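## Task

Place the green wire so it lies alone on the table, at least a hand's width away from every other wire, with no wire left dangling over the table's edge.

## Robot and tools

Robot: two arms, left_arm and right_arm, each with a two-finger gripper and a wrist camera. Fixed cameras: cam_head_left, cam_head_right, cam_high, cam_low, plus cam_left_wrist and cam_right_wrist, all 672x504. Two of the fixed cameras sit on a beam behind the arms.

Frame: every position, velocity and offset uses the scene frame. Its origin is at table-top height, halfway between the arms' nominal bases, a little behind the near table edge. +x points out over the table, +z points up, and +y points toward left_arm (arm names do not match image left and right). Calibrated bases: left_arm near (-0.003, +0.270, +0.021) m, right_arm near (-0.009, -0.335, +0.019) m, both almost unrotated. Reported hand poses can be off by a few centimetres, more at long reach. In gripper terms, the fingers extend along the gripper's +z and close along its y. end_effector_position is the point between the pads, roughly 1 cm short of the fingertips.

execute_actions(actions, cameras): actions is a list of actions, run in order. Each action is a table of at most 15 rows, one row per 1/30 s control step. A table with fewer rows repeats its final row until 15 steps are done. Every row holds 14 numbers in [-1, 1], covering both arms even if only one moves: left_arm dx, dy, dz, rx, ry, rz, opening, then the same seven for right_arm. dx to rz are offsets, not poses. They are measured along the scene axes from that arm's Hand target as it stood when the action began, and every row is measured from that same start. Sending the same offset again therefore moves the arm further. Scale: 1.0 equals 0.6 m for dx, dy, dz and 180 degrees for rx, ry, rz, which together form one rotation vector about the hand's position. If dx, dy, dz has a length above 1.0 it may be shortened. Opening is absolute: +1 is fully open (0.093 m) and -1 is closed. Sending six zeros re-commands the current Hand target. Images come back only when actions is empty or cameras names them ("all", a list of names, or [] for none). An unknown camera name makes the call invalid.

move(target, speed, blend, opening_speed, grip_force, blocking, cameras): drives each gripper in a straight line toward a target. target is either one 14-number row laid out as above or a list of up to 15 such rows. Every row is an offset from the Hand targets at the start of the call, not from the row before it. speed is the top path speed in m/s, from 0.002 to 2.9 with a default of 0.25. Rotation is capped at twice that value in rad/s. Give one number, or one per target. blend, in metres, rounds the corners of a list. The default of 0 stops at each point. opening_speed is the rate of change of the commanded opening per second on the -1..+1 scale, minimum 0.2. grip_force is the force limit per finger pad in N, 10 to 50, as one value or one per arm. It stays in effect until changed, and below 50 the fingers close slowly. blocking=false returns after about 0.5 s while the motion continues. All paths finish together and are capped at 10 s. The result adds a "move:" line with the outcome (done, off_target, moving, held, fault) and any limits that acted. done means the arm is within 10 mm and 2 degrees of its target; it does not mean nothing was touched. The paths do not avoid obstacles or the other arm. Faster motion means more lag, drift and harder impacts. Do not route a path close to an arm's own base; go around it instead.

wait(seconds): 0 to 10 s, the arms keep their last commands. stop(): brakes a running move. zoom_image(camera, region): region is [x0, y0, x1, y1] in pixels of that camera's latest image, origin top-left, at most 504 by 504. finished_scene(scene): ends the scene, taking the current scene's number. Call nothing else after it. The wires must stay separated without the robot holding them.

Result lines: end_effector_position (m) and end_effector_quat_wxyz per arm; Hand target, the last commanded pose after clipping, which is the reference for the next offsets; Tool commands, the present opening commands (to keep a gripper as it is, resend that value, because 0 is a real command); grip_measured, the gripper motor position on the -1..+1 scale; Joint positions, whose last entry is the finger gap in m; joint torques, which include the arm's own weight and wrap at ±28 N m on joints 1 to 3; joint velocities, shown as "within noise" when still; and, for execute_actions, positions at some control steps. The gripper often stops short of the Hand target. Another command, even all zeros, asks for it again. If it still falls short, send the missing distance. Orientation commands are clipped to within 40 degrees of the measured orientation. Check the tilt after each move and correct it.

Gripping: the pads meet at about -0.94. Each millimetre of object width adds about 0.0208 to that reading. To hold, keep sending the closing value. To release, send a value well above the reading for the object's width.

Joint ranges (rad): waist -2.618..3.054, shoulder 0..3.142, elbow 0..3.142 (straight at 2.901), wrist pitch and wrist yaw ±1.571, wrist roll ±2.094.

Avoid: dropping things or releasing them while they move; slamming into or pressing hard on the table or the fixtures (the bar under the bases, the plate behind it and the low rail, up to about 3 cm above the table, with no warning before contact); any contact between the two arms or their grippers and wrist cameras; loading a camera cable; and anything falling off the table, including wire ends left hanging over the edge. An arm blocked by something keeps pushing until commanded back past its gripper. Motor heat builds when holding loads, reaching far or pushing against something. A MOTOR HOT line appears at 75 °C, and at 90 °C that arm folds up and stops working. Loose objects may occasionally get nudged by outside pushes.

Each tool is called after "Call:" as name(argument=value, ...) on one line, values as JSON.

## Session

Call:
execute_actions(actions=[])

Scene clock: 0.00 s.
left_arm: end_effector_position=(+0.3514, -0.0684, +0.2593) grip_measured=-0.927 end_effector_quat_wxyz=(+0.433, +0.551, +0.547, -0.458) | right_arm: end_effector_position=(+0.3679, -0.3063, +0.4186) grip_measured=+1.000 end_effector_quat_wxyz=(+0.705, -0.026, +0.709, +0.009)
Joint positions: left_arm=[-0.441 1.827 1.347 -0.002 1.096 0.421 0.001] | right_arm=[0 1.047 1.047 0 0 0 0.093]
Joint velocities: within noise
Joint torques (N m): no reading
Heat: left arm: 43 °C; right arm: 43 °C.
Hand target: left_arm +0.3508, -0.0686, +0.2688; +0.442, +0.554, +0.539, -0.455 | right_arm +0.3665, -0.3069, +0.4236; +0.708, -0.025, +0.705, +0.009
Tool commands: left_gripper/opening=-0.932471 right_gripper/opening=+1.0

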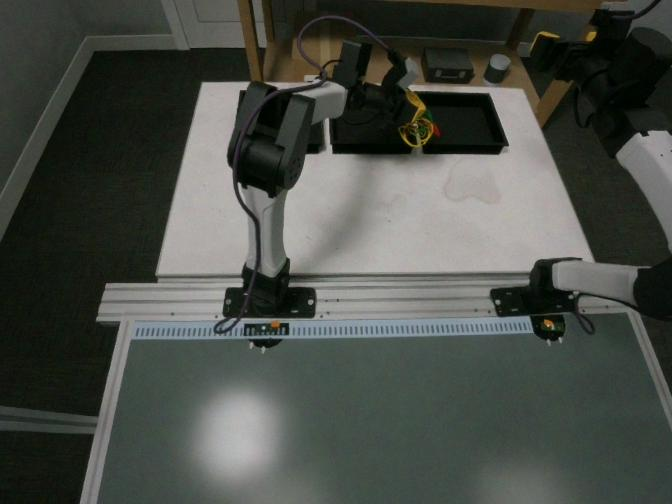

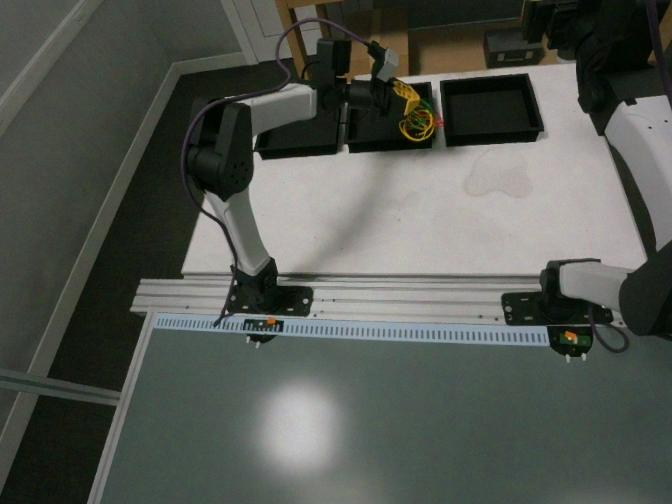

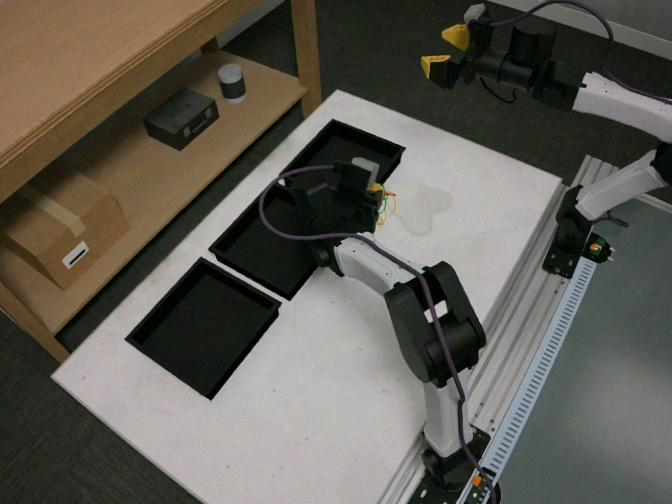

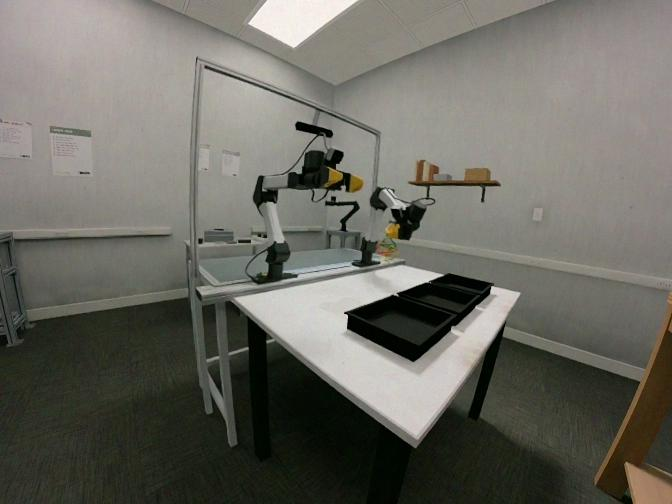

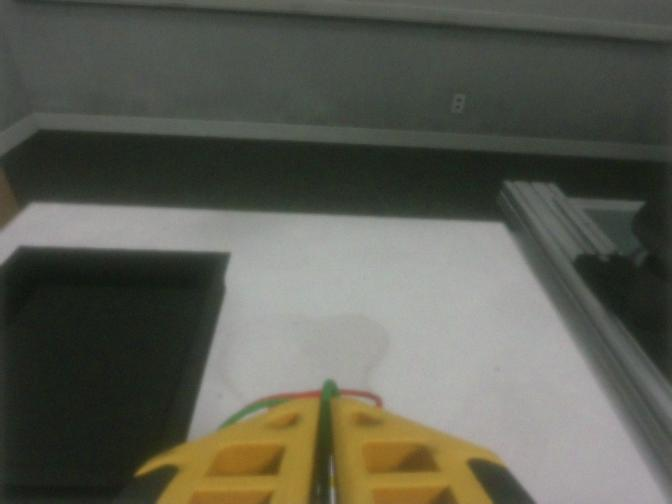

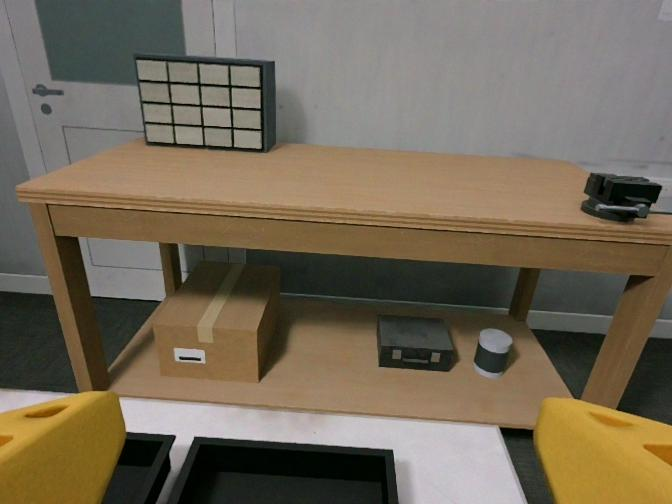

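Call:
zoom_image(camera="cam_head_right", region=[350, 60, 490, 165])

Call:
zoom_image(camera="cam_high", region=[320, 140, 460, 245])

Call:
zoom_image(camera="cam_head_left", region=[360, 60, 500, 165])

Call:
zoom_image(camera="cam_left_wrist", region=[180, 350, 420, 504])

Call:
zoom_image(camera="cam_low", region=[350, 180, 450, 280])

Scaled by 3.600 from the camera's 672x504 image, which has a finer 960x720 frame.

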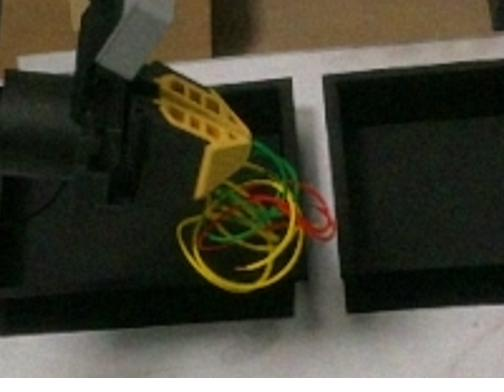

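Scaled by 3.600 from the camera's 672x504 image, which has a finer 960x720 frame.

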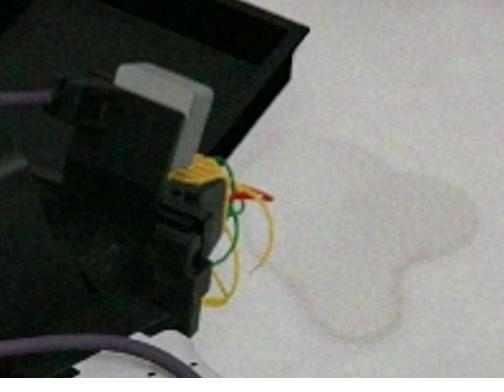

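Scaled by 3.600 from the camera's 672x504 image, which has a finer 960x720 frame.

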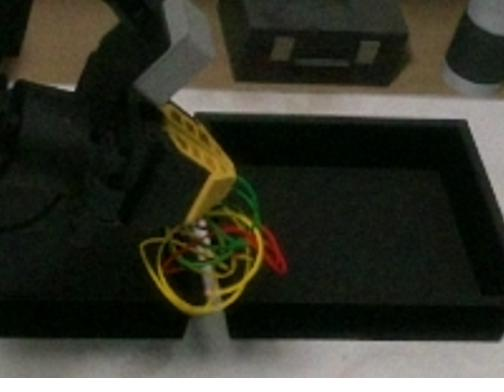

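Scaled by 2.100 from the camera's 672x504 image, which has a finer 960x720 frame.

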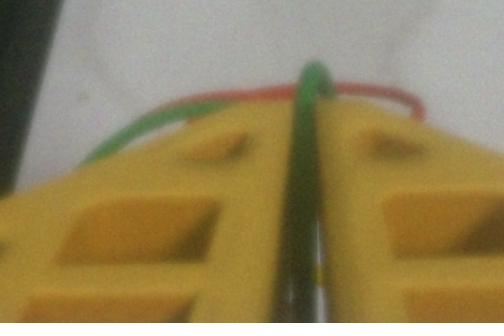

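Scaled by 5.040 from the camera's 672x504 image, which has a finer 960x720 frame.

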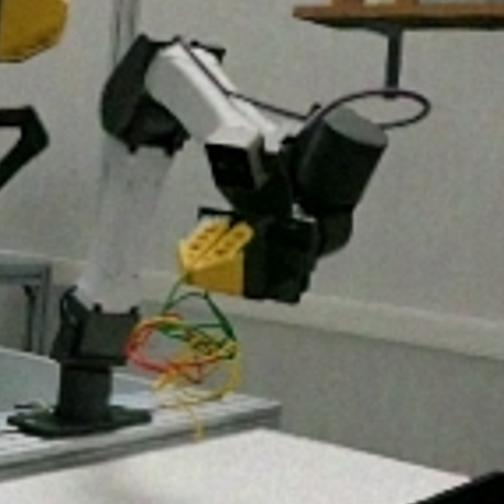

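Call:
move(target=[0,0,0,0,0,0,-0.9325,0,-0.05,-0.27,0,0,0.5,1], cameras=["all"])

Scene clock: 25.10 s.
left_arm: end_effector_position=(+0.3514, -0.0684, +0.2593) grip_measured=-0.927 end_effector_quat_wxyz=(+0.433, +0.551, +0.547, -0.458) | right_arm: end_effector_position=(+0.3683, -0.3336, +0.2675) grip_measured=+1.000 end_effector_quat_wxyz=(+0.599, -0.378, +0.607, +0.360)
Joint positions: left_arm=[-0.441 1.827 1.347 -0.002 1.096 0.421 0.001] | right_arm=[-0.527 1.649 0.921 0.619 -1.575 -0.118 0.093]
Joint torques (N m): left_arm=[0.47 -11.75 7.42 1.48 0.35 -0.02] | right_arm=[-0.65 -5.79 6.71 1.4 -0.23 -0.22]
Heat: left arm: 56 °C; right arm: 45 °C.
Hand target: left_arm +0.3508, -0.0686, +0.2688; +0.442, +0.554, +0.539, -0.455 | right_arm +0.3665, -0.3369, +0.2617; +0.495, -0.516, +0.481, +0.507
Off the commanded pose: left_arm 0.010 m, 1 deg | right_arm 0.007 m, 30 deg.
joint sent to its limit (right arm) — joint 5 (wrist yaw), lower limit. The joint targets are off in orientation, not in position.
move: off_target (right_arm)

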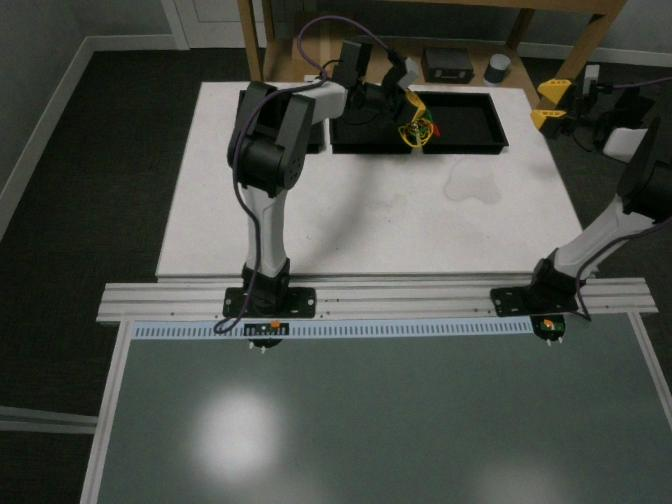

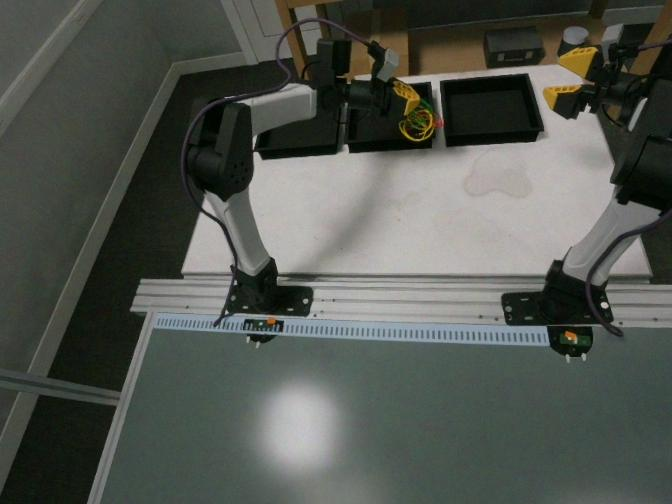

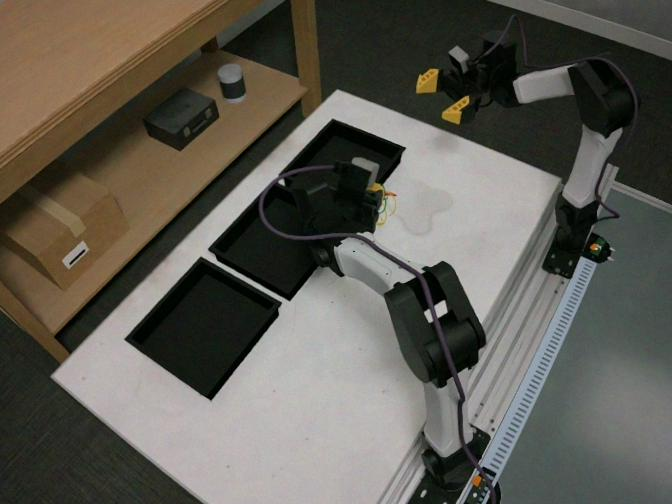

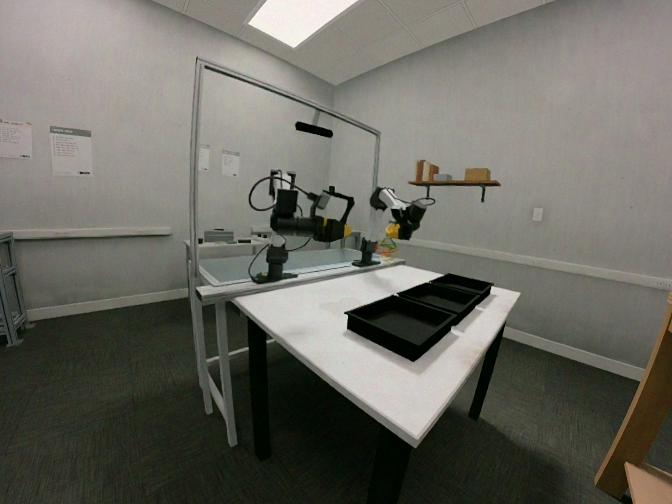

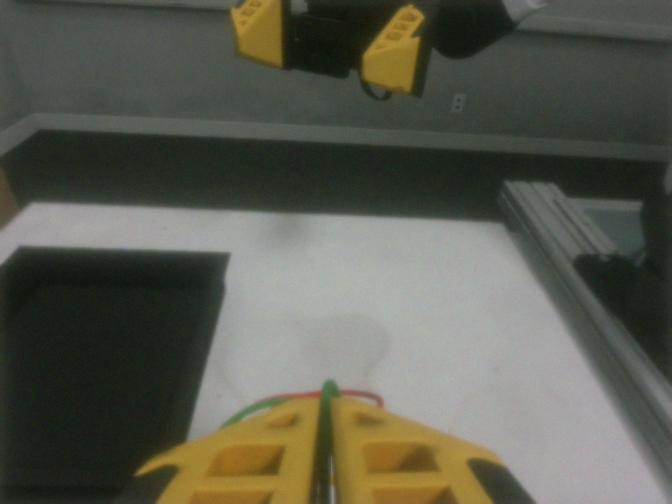

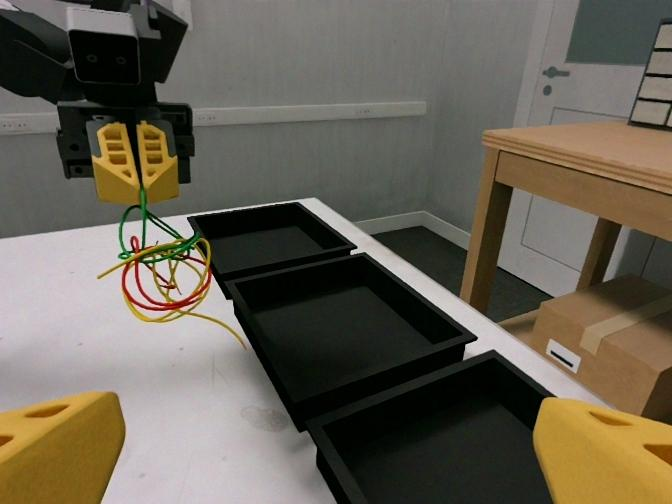

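Call:
zoom_image(camera="cam_right_wrist", region=[70, 160, 270, 360])

Scaled by 2.520 from the camera's 672x504 image, which has a finer 960x720 frame.

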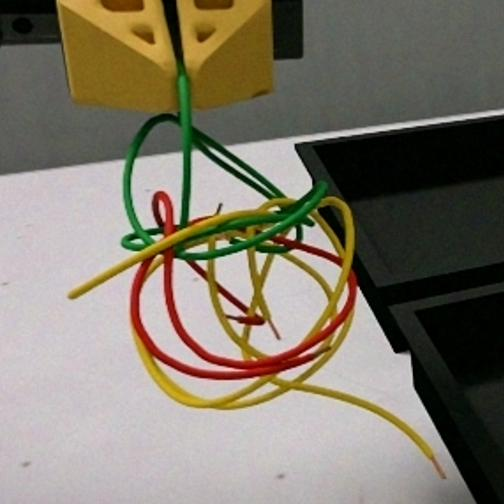

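Call:
move(target=[0,0,0,0,0,0,-0.9325,-0.02,0.19,-0.153,0,0,0,1], cameras=["cam_right_wrist","cam_head_right","cam_low","cam_high"])

Call:
zoom_image(camera="cam_low", region=[300, 160, 450, 280])

Call:
zoom_image(camera="cam_head_right", region=[330, 40, 530, 180])

Scene clock: 45.97 s.
left_arm: end_effector_position=(+0.3514, -0.0684, +0.2593) grip_measured=-0.927 end_effector_quat_wxyz=(+0.433, +0.551, +0.547, -0.458) | right_arm: end_effector_position=(+0.3568, -0.2228, +0.1734) grip_measured=+1.000 end_effector_quat_wxyz=(+0.535, -0.464, +0.544, +0.450)
Joint positions: left_arm=[-0.441 1.827 1.347 -0.002 1.096 0.421 0.001] | right_arm=[-0.22 1.872 0.824 0.708 -1.576 -0.348 0.093]
Joint torques (N m): left_arm=[0.77 -11.43 7.49 1.45 0.26 -0.01] | right_arm=[0.25 -6.8 5.93 1.41 -0.33 -0.23]
Heat: left arm: 62 °C; right arm: 45 °C.
Hand target: left_arm +0.3508, -0.0686, +0.2688; +0.442, +0.554, +0.539, -0.455 | right_arm +0.3545, -0.2230, +0.1699; +0.495, -0.517, +0.481, +0.507
Off the commanded pose: left_arm 0.010 m, 1 deg | right_arm 0.004 m, 12 deg.
joint sent to its limit (right arm) — joint 5 (wrist yaw), lower limit. The joint targets are off in orientation, not in position.
move: off_target (right_arm)
Images, in order (width x height): cam_head_right 672x504, cam_high 672x504, cam_low 672x504, cam_right_wrist 672x504.

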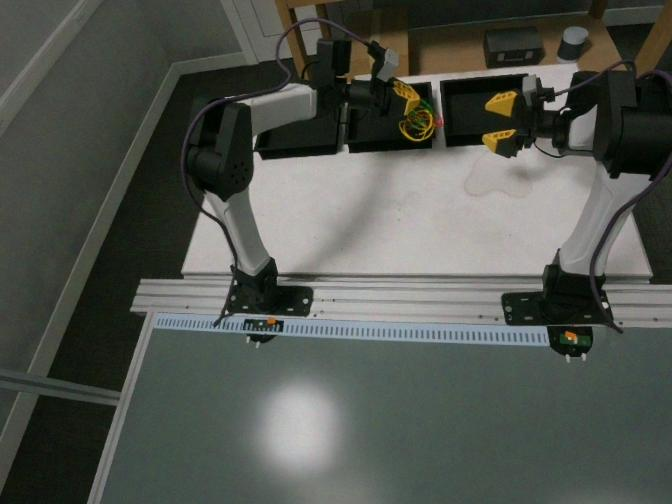

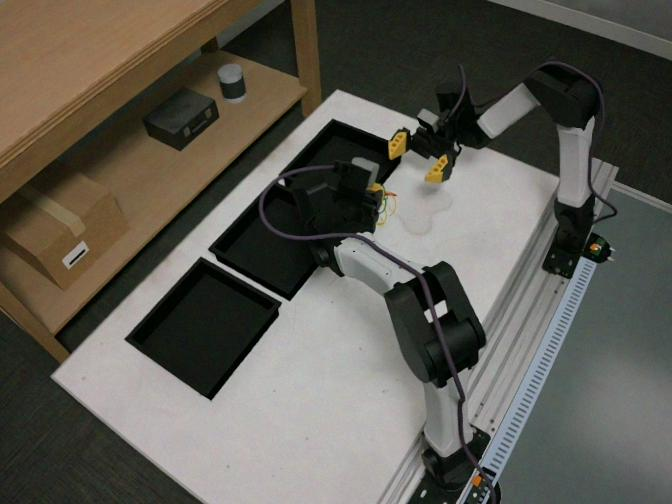

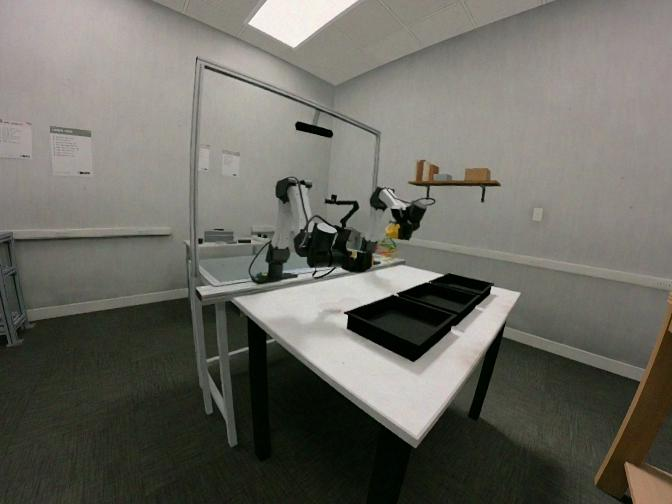

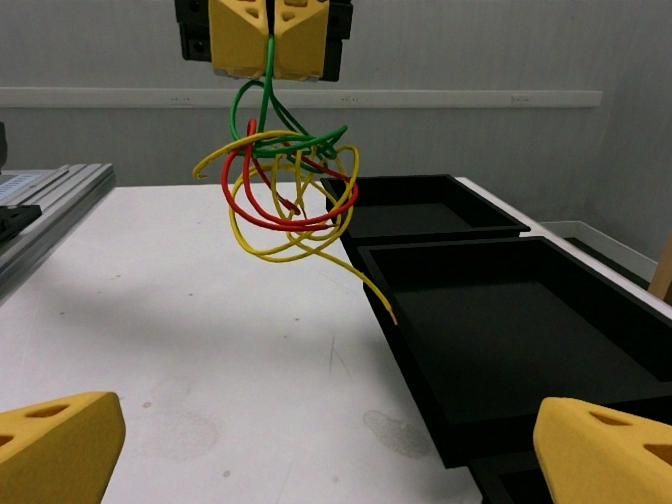

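Scaled by 3.360 from the camera's 672x504 image, which has a finer 960x720 frame.

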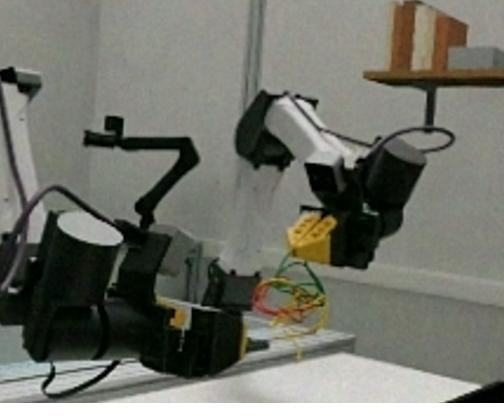

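Scaled by 2.520 from the camera's 672x504 image, which has a finer 960x720 frame.

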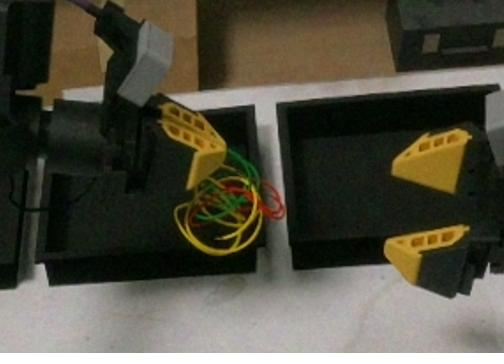

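Call:
move(target=[0,0,0,0,0,0,-0.9325,0.02,0.238,-0.033,0,0,0,1], speed=0.15, cameras=["cam_right_wrist","cam_head_right","cam_low","cam_left_wrist"])

Call:
zoom_image(camera="cam_low", region=[300, 160, 450, 280])

Call:
zoom_image(camera="cam_head_right", region=[330, 40, 530, 180])

Scene clock: 60.83 s.
left_arm: end_effector_position=(+0.3514, -0.0684, +0.2593) grip_measured=-0.927 end_effector_quat_wxyz=(+0.433, +0.551, +0.547, -0.458) | right_arm: end_effector_position=(+0.3602, -0.0804, +0.1505) grip_measured=+1.000 end_effector_quat_wxyz=(+0.484, -0.521, +0.483, +0.511)
Joint positions: left_arm=[-0.441 1.827 1.347 -0.002 1.096 0.421 0.001] | right_arm=[0.166 2.156 0.976 1.276 -1.418 0.078 0.093]
Joint torques (N m): left_arm=[0.58 -11.3 7.53 1.42 0.32 0.02] | right_arm=[0.02 -8.08 7.28 1.51 0.14 0.01]
Heat: left arm: 65 °C; right arm: 46 °C.
Hand target: left_arm +0.3508, -0.0686, +0.2688; +0.442, +0.554, +0.539, -0.455 | right_arm +0.3664, -0.0801, +0.1501; +0.495, -0.517, +0.481, +0.507
Off the commanded pose: left_arm 0.010 m, 1 deg | right_arm 0.006 m, 1 deg.
move: done
Images, in order (width x height): cam_head_right 672x504, cam_low 672x504, cam_left_wrist 672x504, cam_right_wrist 672x504.

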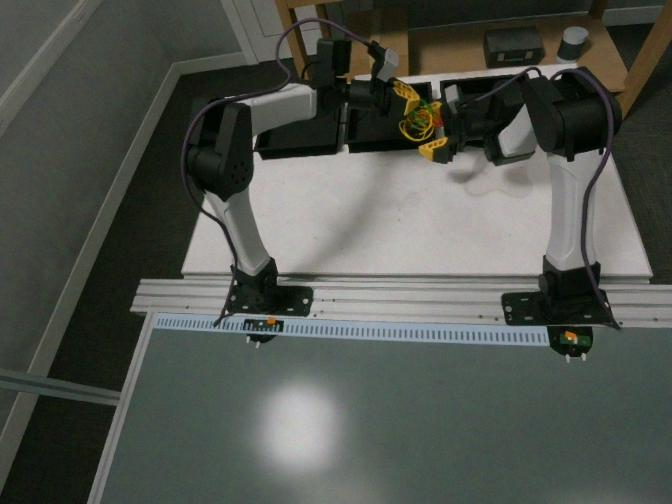

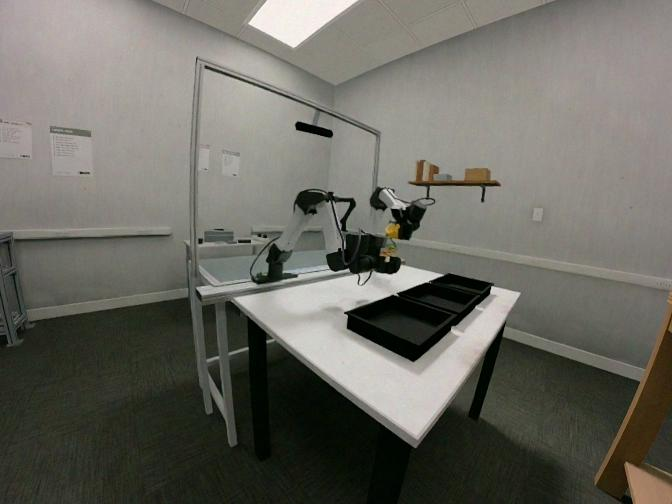

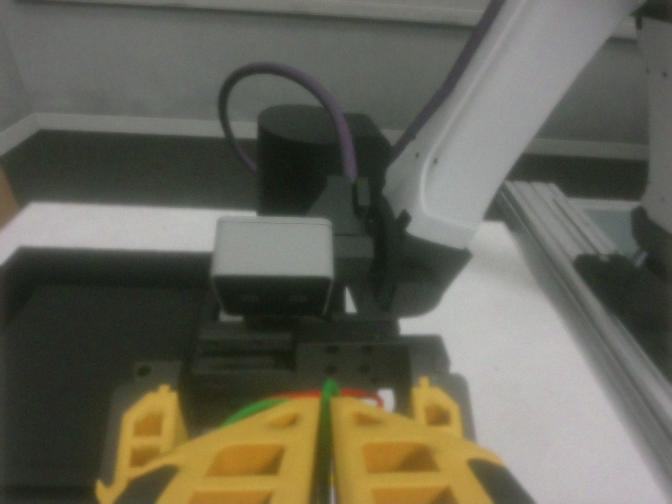

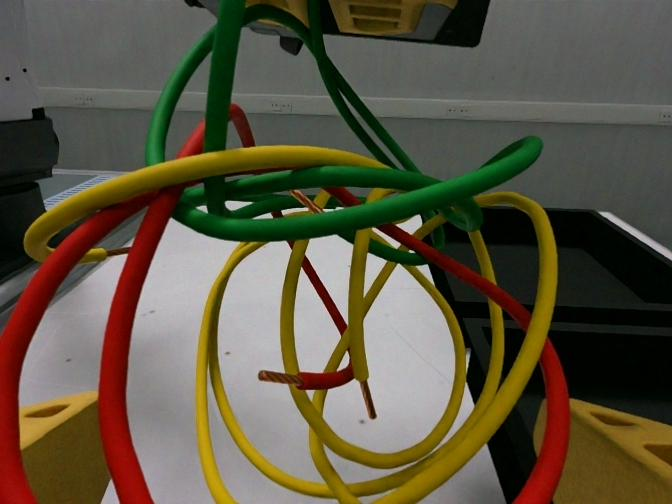

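Scaled by 3.360 from the camera's 672x504 image, which has a finer 960x720 frame.

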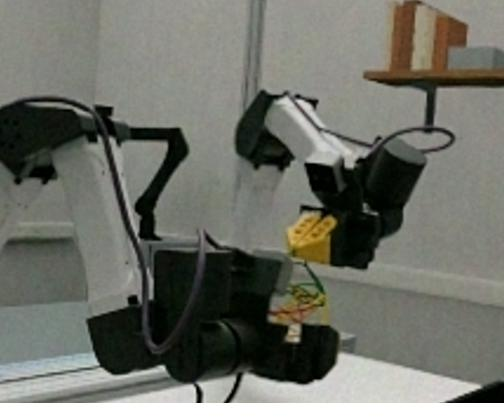

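Scaled by 2.520 from the camera's 672x504 image, which has a finer 960x720 frame.

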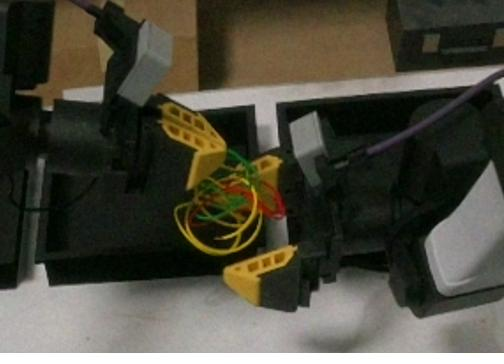

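Call:
move(target=[0,0,0,0,0,0,-0.9325,0,0.01,-0.008,0,0,0,-1], opening_speed=0.7, cameras=["cam_right_wrist","cam_head_right","cam_low"])

Call:
zoom_image(camera="cam_low", region=[300, 160, 450, 280])

Call:
zoom_image(camera="cam_head_right", region=[330, 40, 530, 180])

Scene clock: 76.47 s.
left_arm: end_effector_position=(+0.3514, -0.0684, +0.2593) grip_measured=-0.927 end_effector_quat_wxyz=(+0.433, +0.551, +0.547, -0.458) | right_arm: end_effector_position=(+0.3603, -0.0764, +0.1447) grip_measured=-0.972 end_effector_quat_wxyz=(+0.485, -0.517, +0.485, +0.512)
Joint positions: left_arm=[-0.441 1.827 1.347 -0.002 1.096 0.421 0.001] | right_arm=[0.176 2.182 0.976 1.32 -1.402 0.101 0]
Joint torques (N m): left_arm=[0.5 -11.32 7.01 1.49 0.35 0.01] | right_arm=[0.51 -8.05 7.79 1.55 0.15 0.02]
Heat: left arm: 67 °C; right arm: 47 °C.
Hand target: left_arm +0.3508, -0.0686, +0.2688; +0.442, +0.554, +0.539, -0.455 | right_arm +0.3664, -0.0741, +0.1453; +0.495, -0.517, +0.481, +0.507
Off the commanded pose: left_arm 0.010 m, 1 deg | right_arm 0.007 m, 1 deg.
move: done
Images, in order (width x height): cam_head_right 672x504, cam_low 672x504, cam_right_wrist 672x504.

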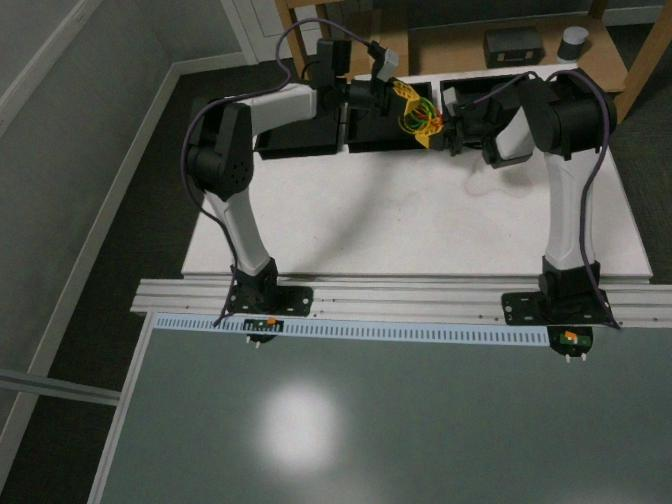

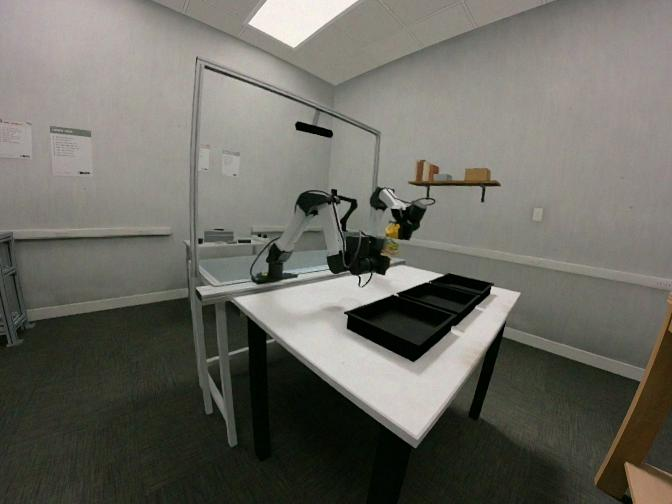

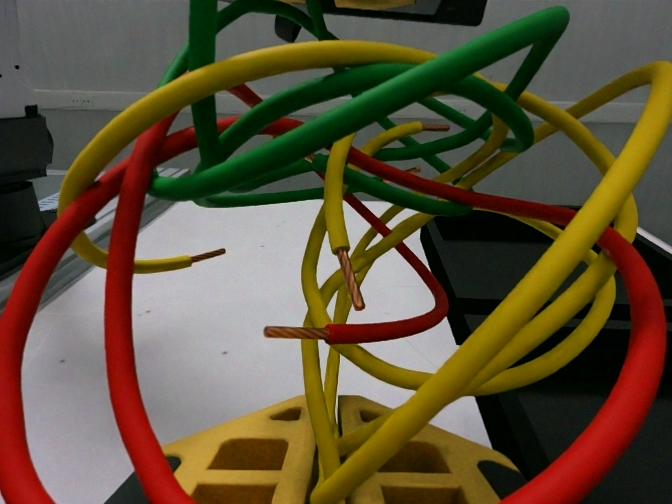

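Scaled by 3.360 from the camera's 672x504 image, which has a finer 960x720 frame.

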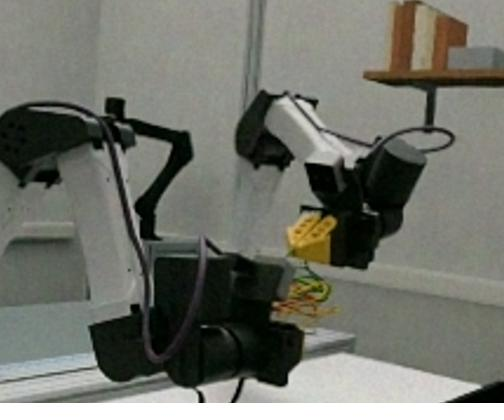

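Scaled by 2.520 from the camera's 672x504 image, which has a finer 960x720 frame.

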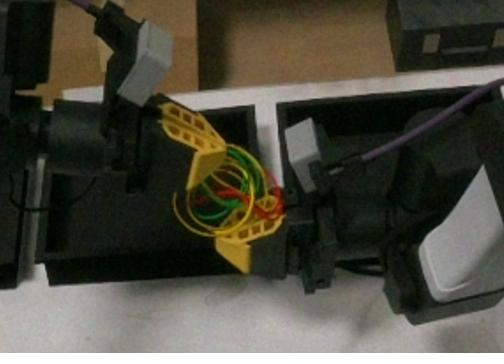

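Call:
move(target=[0,0,0,0,0,0,-0.9325,0,-0.2,-0.06,0,0,0,-1], speed=0.05, cameras=["cam_right_wrist","cam_head_right","cam_low","cam_left_wrist"])

Call:
zoom_image(camera="cam_low", region=[300, 160, 450, 280])

Call:
zoom_image(camera="cam_head_right", region=[330, 40, 530, 180])

Scene clock: 85.33 s.
left_arm: end_effector_position=(+0.3513, -0.0685, +0.2593) grip_measured=-0.927 end_effector_quat_wxyz=(+0.433, +0.551, +0.547, -0.458) | right_arm: end_effector_position=(+0.3694, -0.1898, +0.1148) grip_measured=-0.972 end_effector_quat_wxyz=(+0.514, -0.495, +0.517, +0.473)
Joint positions: left_arm=[-0.441 1.827 1.347 -0.002 1.096 0.421 0.001] | right_arm=[-0.119 2.246 0.885 1.482 -1.577 0.096 0]
Joint torques (N m): left_arm=[0.34 -11.32 7.3 1.48 0.26 -0.03] | right_arm=[-0.87 -8.18 3.77 1.31 -0.1 -0.21]
Heat: left arm: 67 °C; right arm: 48 °C.
Hand target: left_arm +0.3507, -0.0686, +0.2688; +0.442, +0.554, +0.539, -0.455 | right_arm +0.3665, -0.1942, +0.1093; +0.495, -0.517, +0.481, +0.507
Off the commanded pose: left_arm 0.010 m, 1 deg | right_arm 0.008 m, 7 deg.
joint sent to its limit (right arm) — joint 5 (wrist yaw), lower limit. The joint targets are off in orientation, not in position.
move: off_target (right_arm)
Images, in order (width x height): cam_head_right 672x504, cam_low 672x504, cam_left_wrist 672x504, cam_right_wrist 672x504.

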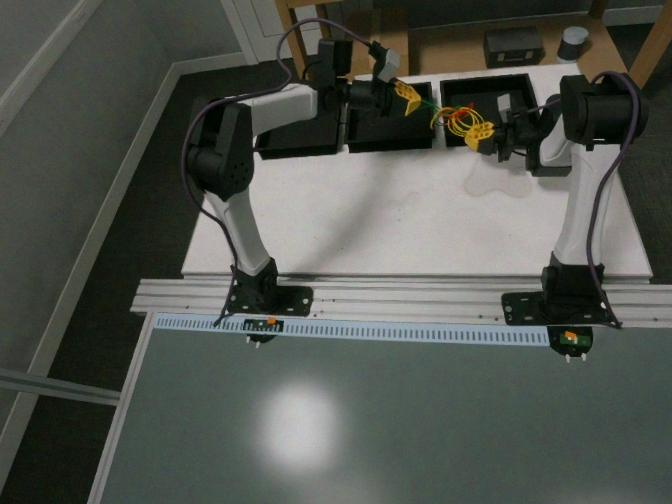

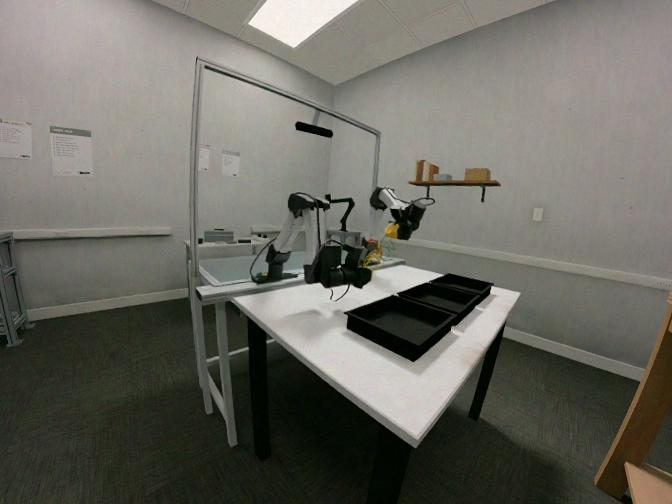

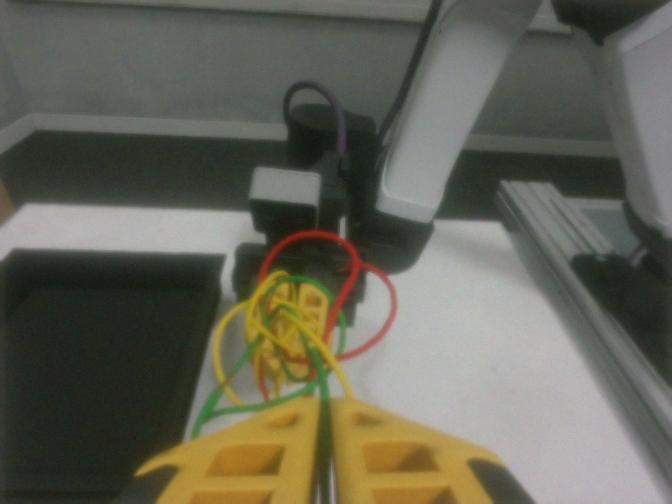

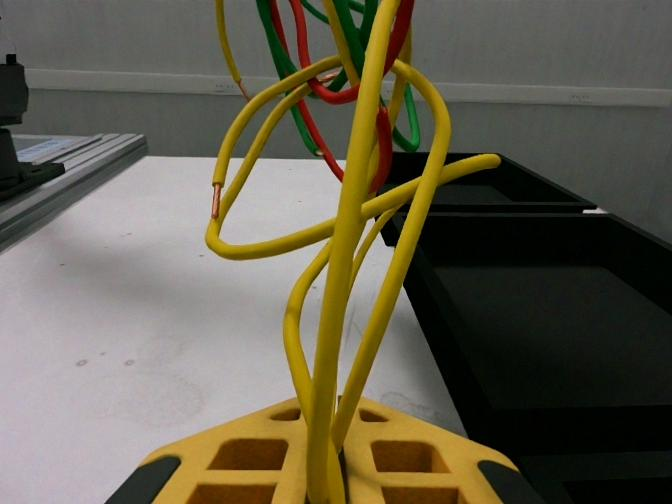

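Scaled by 3.360 from the camera's 672x504 image, which has a finer 960x720 frame.

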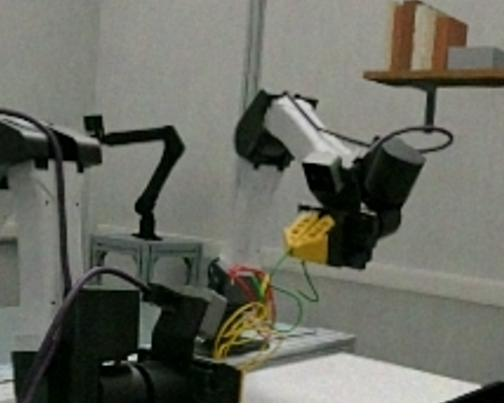

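Scaled by 2.520 from the camera's 672x504 image, which has a finer 960x720 frame.

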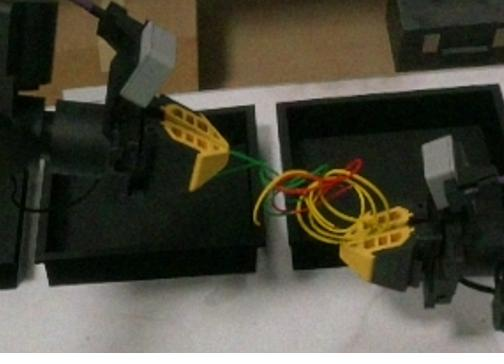

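Call:
move(target=[0,0,0,0,0,0,-0.9325,0,-0.17,-0.01,0,0,-0.1,-1], speed=0.05, cameras=["cam_right_wrist","cam_head_right","cam_low","cam_left_wrist"])

Call:
zoom_image(camera="cam_low", region=[300, 160, 450, 280])

Call:
zoom_image(camera="cam_head_right", region=[370, 40, 570, 180])

Scene clock: 93.70 s.
left_arm: end_effector_position=(+0.3511, -0.0684, +0.2589) grip_measured=-0.927 end_effector_quat_wxyz=(+0.432, +0.551, +0.548, -0.458) | right_arm: end_effector_position=(+0.3680, -0.2901, +0.0978) grip_measured=-0.972 end_effector_quat_wxyz=(+0.567, -0.412, +0.585, +0.408)
Joint positions: left_arm=[-0.441 1.827 1.347 -0.006 1.096 0.421 0.001] | right_arm=[-0.397 2.246 0.77 1.482 -1.585 0.018 0]
Joint torques (N m): left_arm=[0.64 -11.43 7.53 1.47 0.3 0.03] | right_arm=[-1.4 -10.21 3.23 1.32 -0.08 -0.18]
Heat: left arm: 68 °C; right arm: 49 °C.
Hand target: left_arm +0.3507, -0.0686, +0.2688; +0.442, +0.554, +0.539, -0.455 | right_arm +0.3665, -0.2962, +0.1033; +0.568, -0.435, +0.556, +0.423
Off the commanded pose: left_arm 0.010 m, 2 deg | right_arm 0.008 m, 5 deg.
joint sent to its limit (right arm) — joint 5 (wrist yaw), lower limit. The joint targets are off in orientation, not in position.
move: off_target (right_arm)
Images, in order (width x height): cam_head_right 672x504, cam_low 672x504, cam_left_wrist 672x504, cam_right_wrist 672x504.

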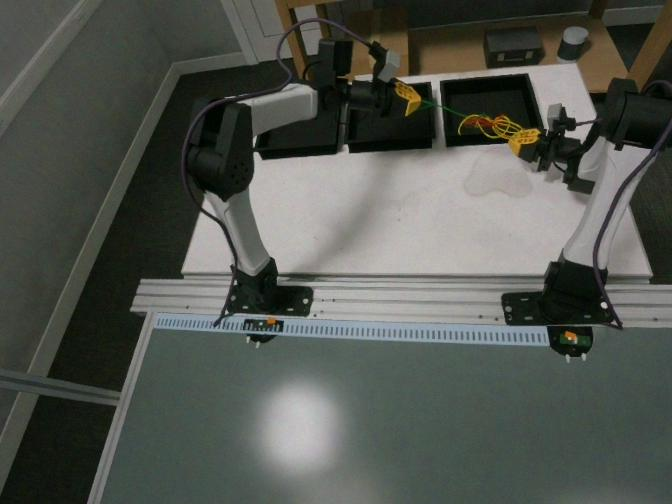

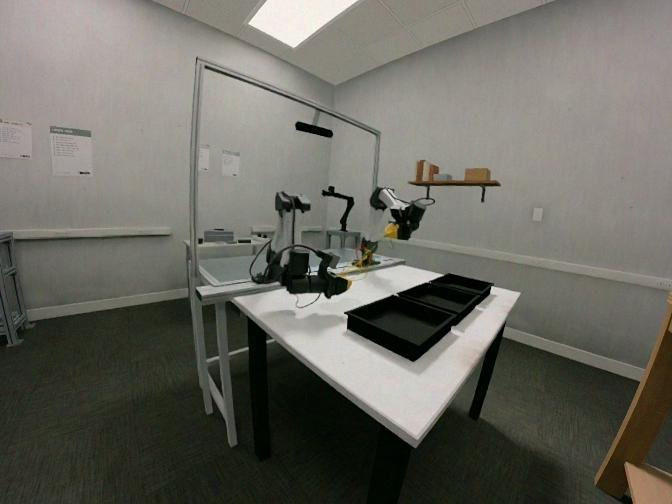

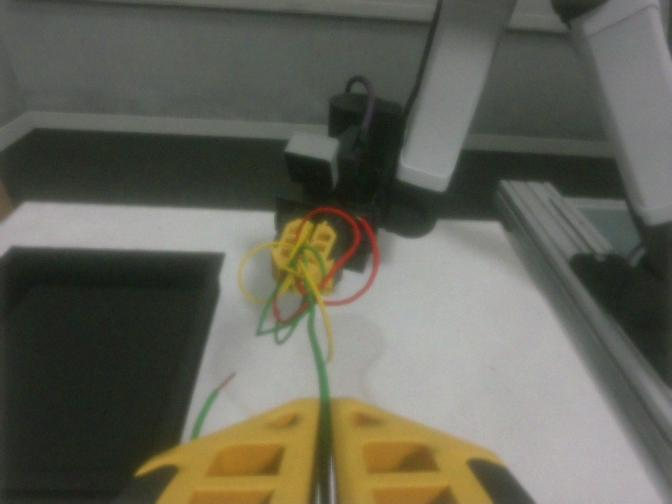

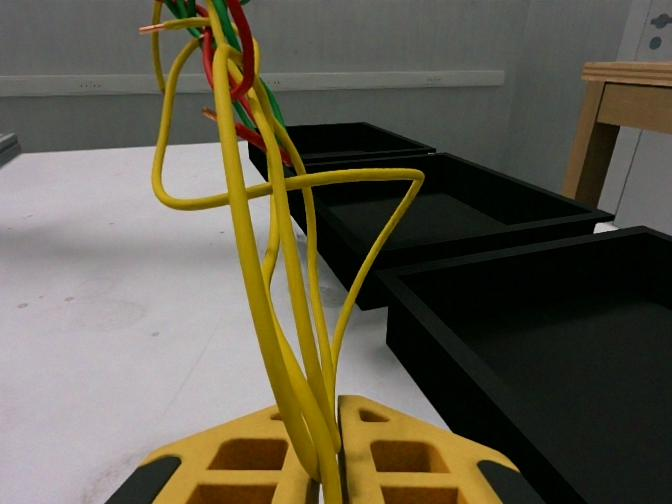

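Scaled by 3.360 from the camera's 672x504 image, which has a finer 960x720 frame.

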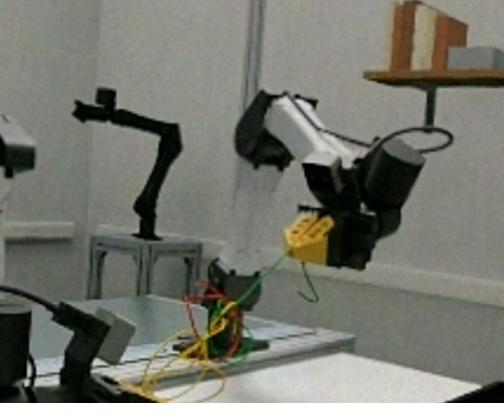

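Scaled by 2.520 from the camera's 672x504 image, which has a finer 960x720 frame.

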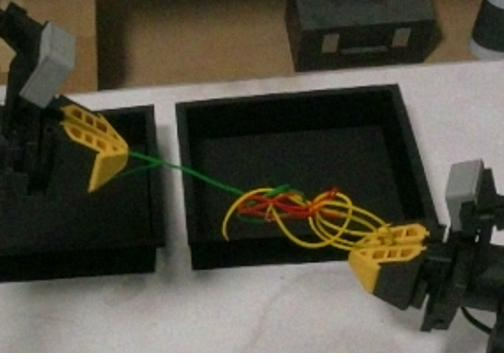

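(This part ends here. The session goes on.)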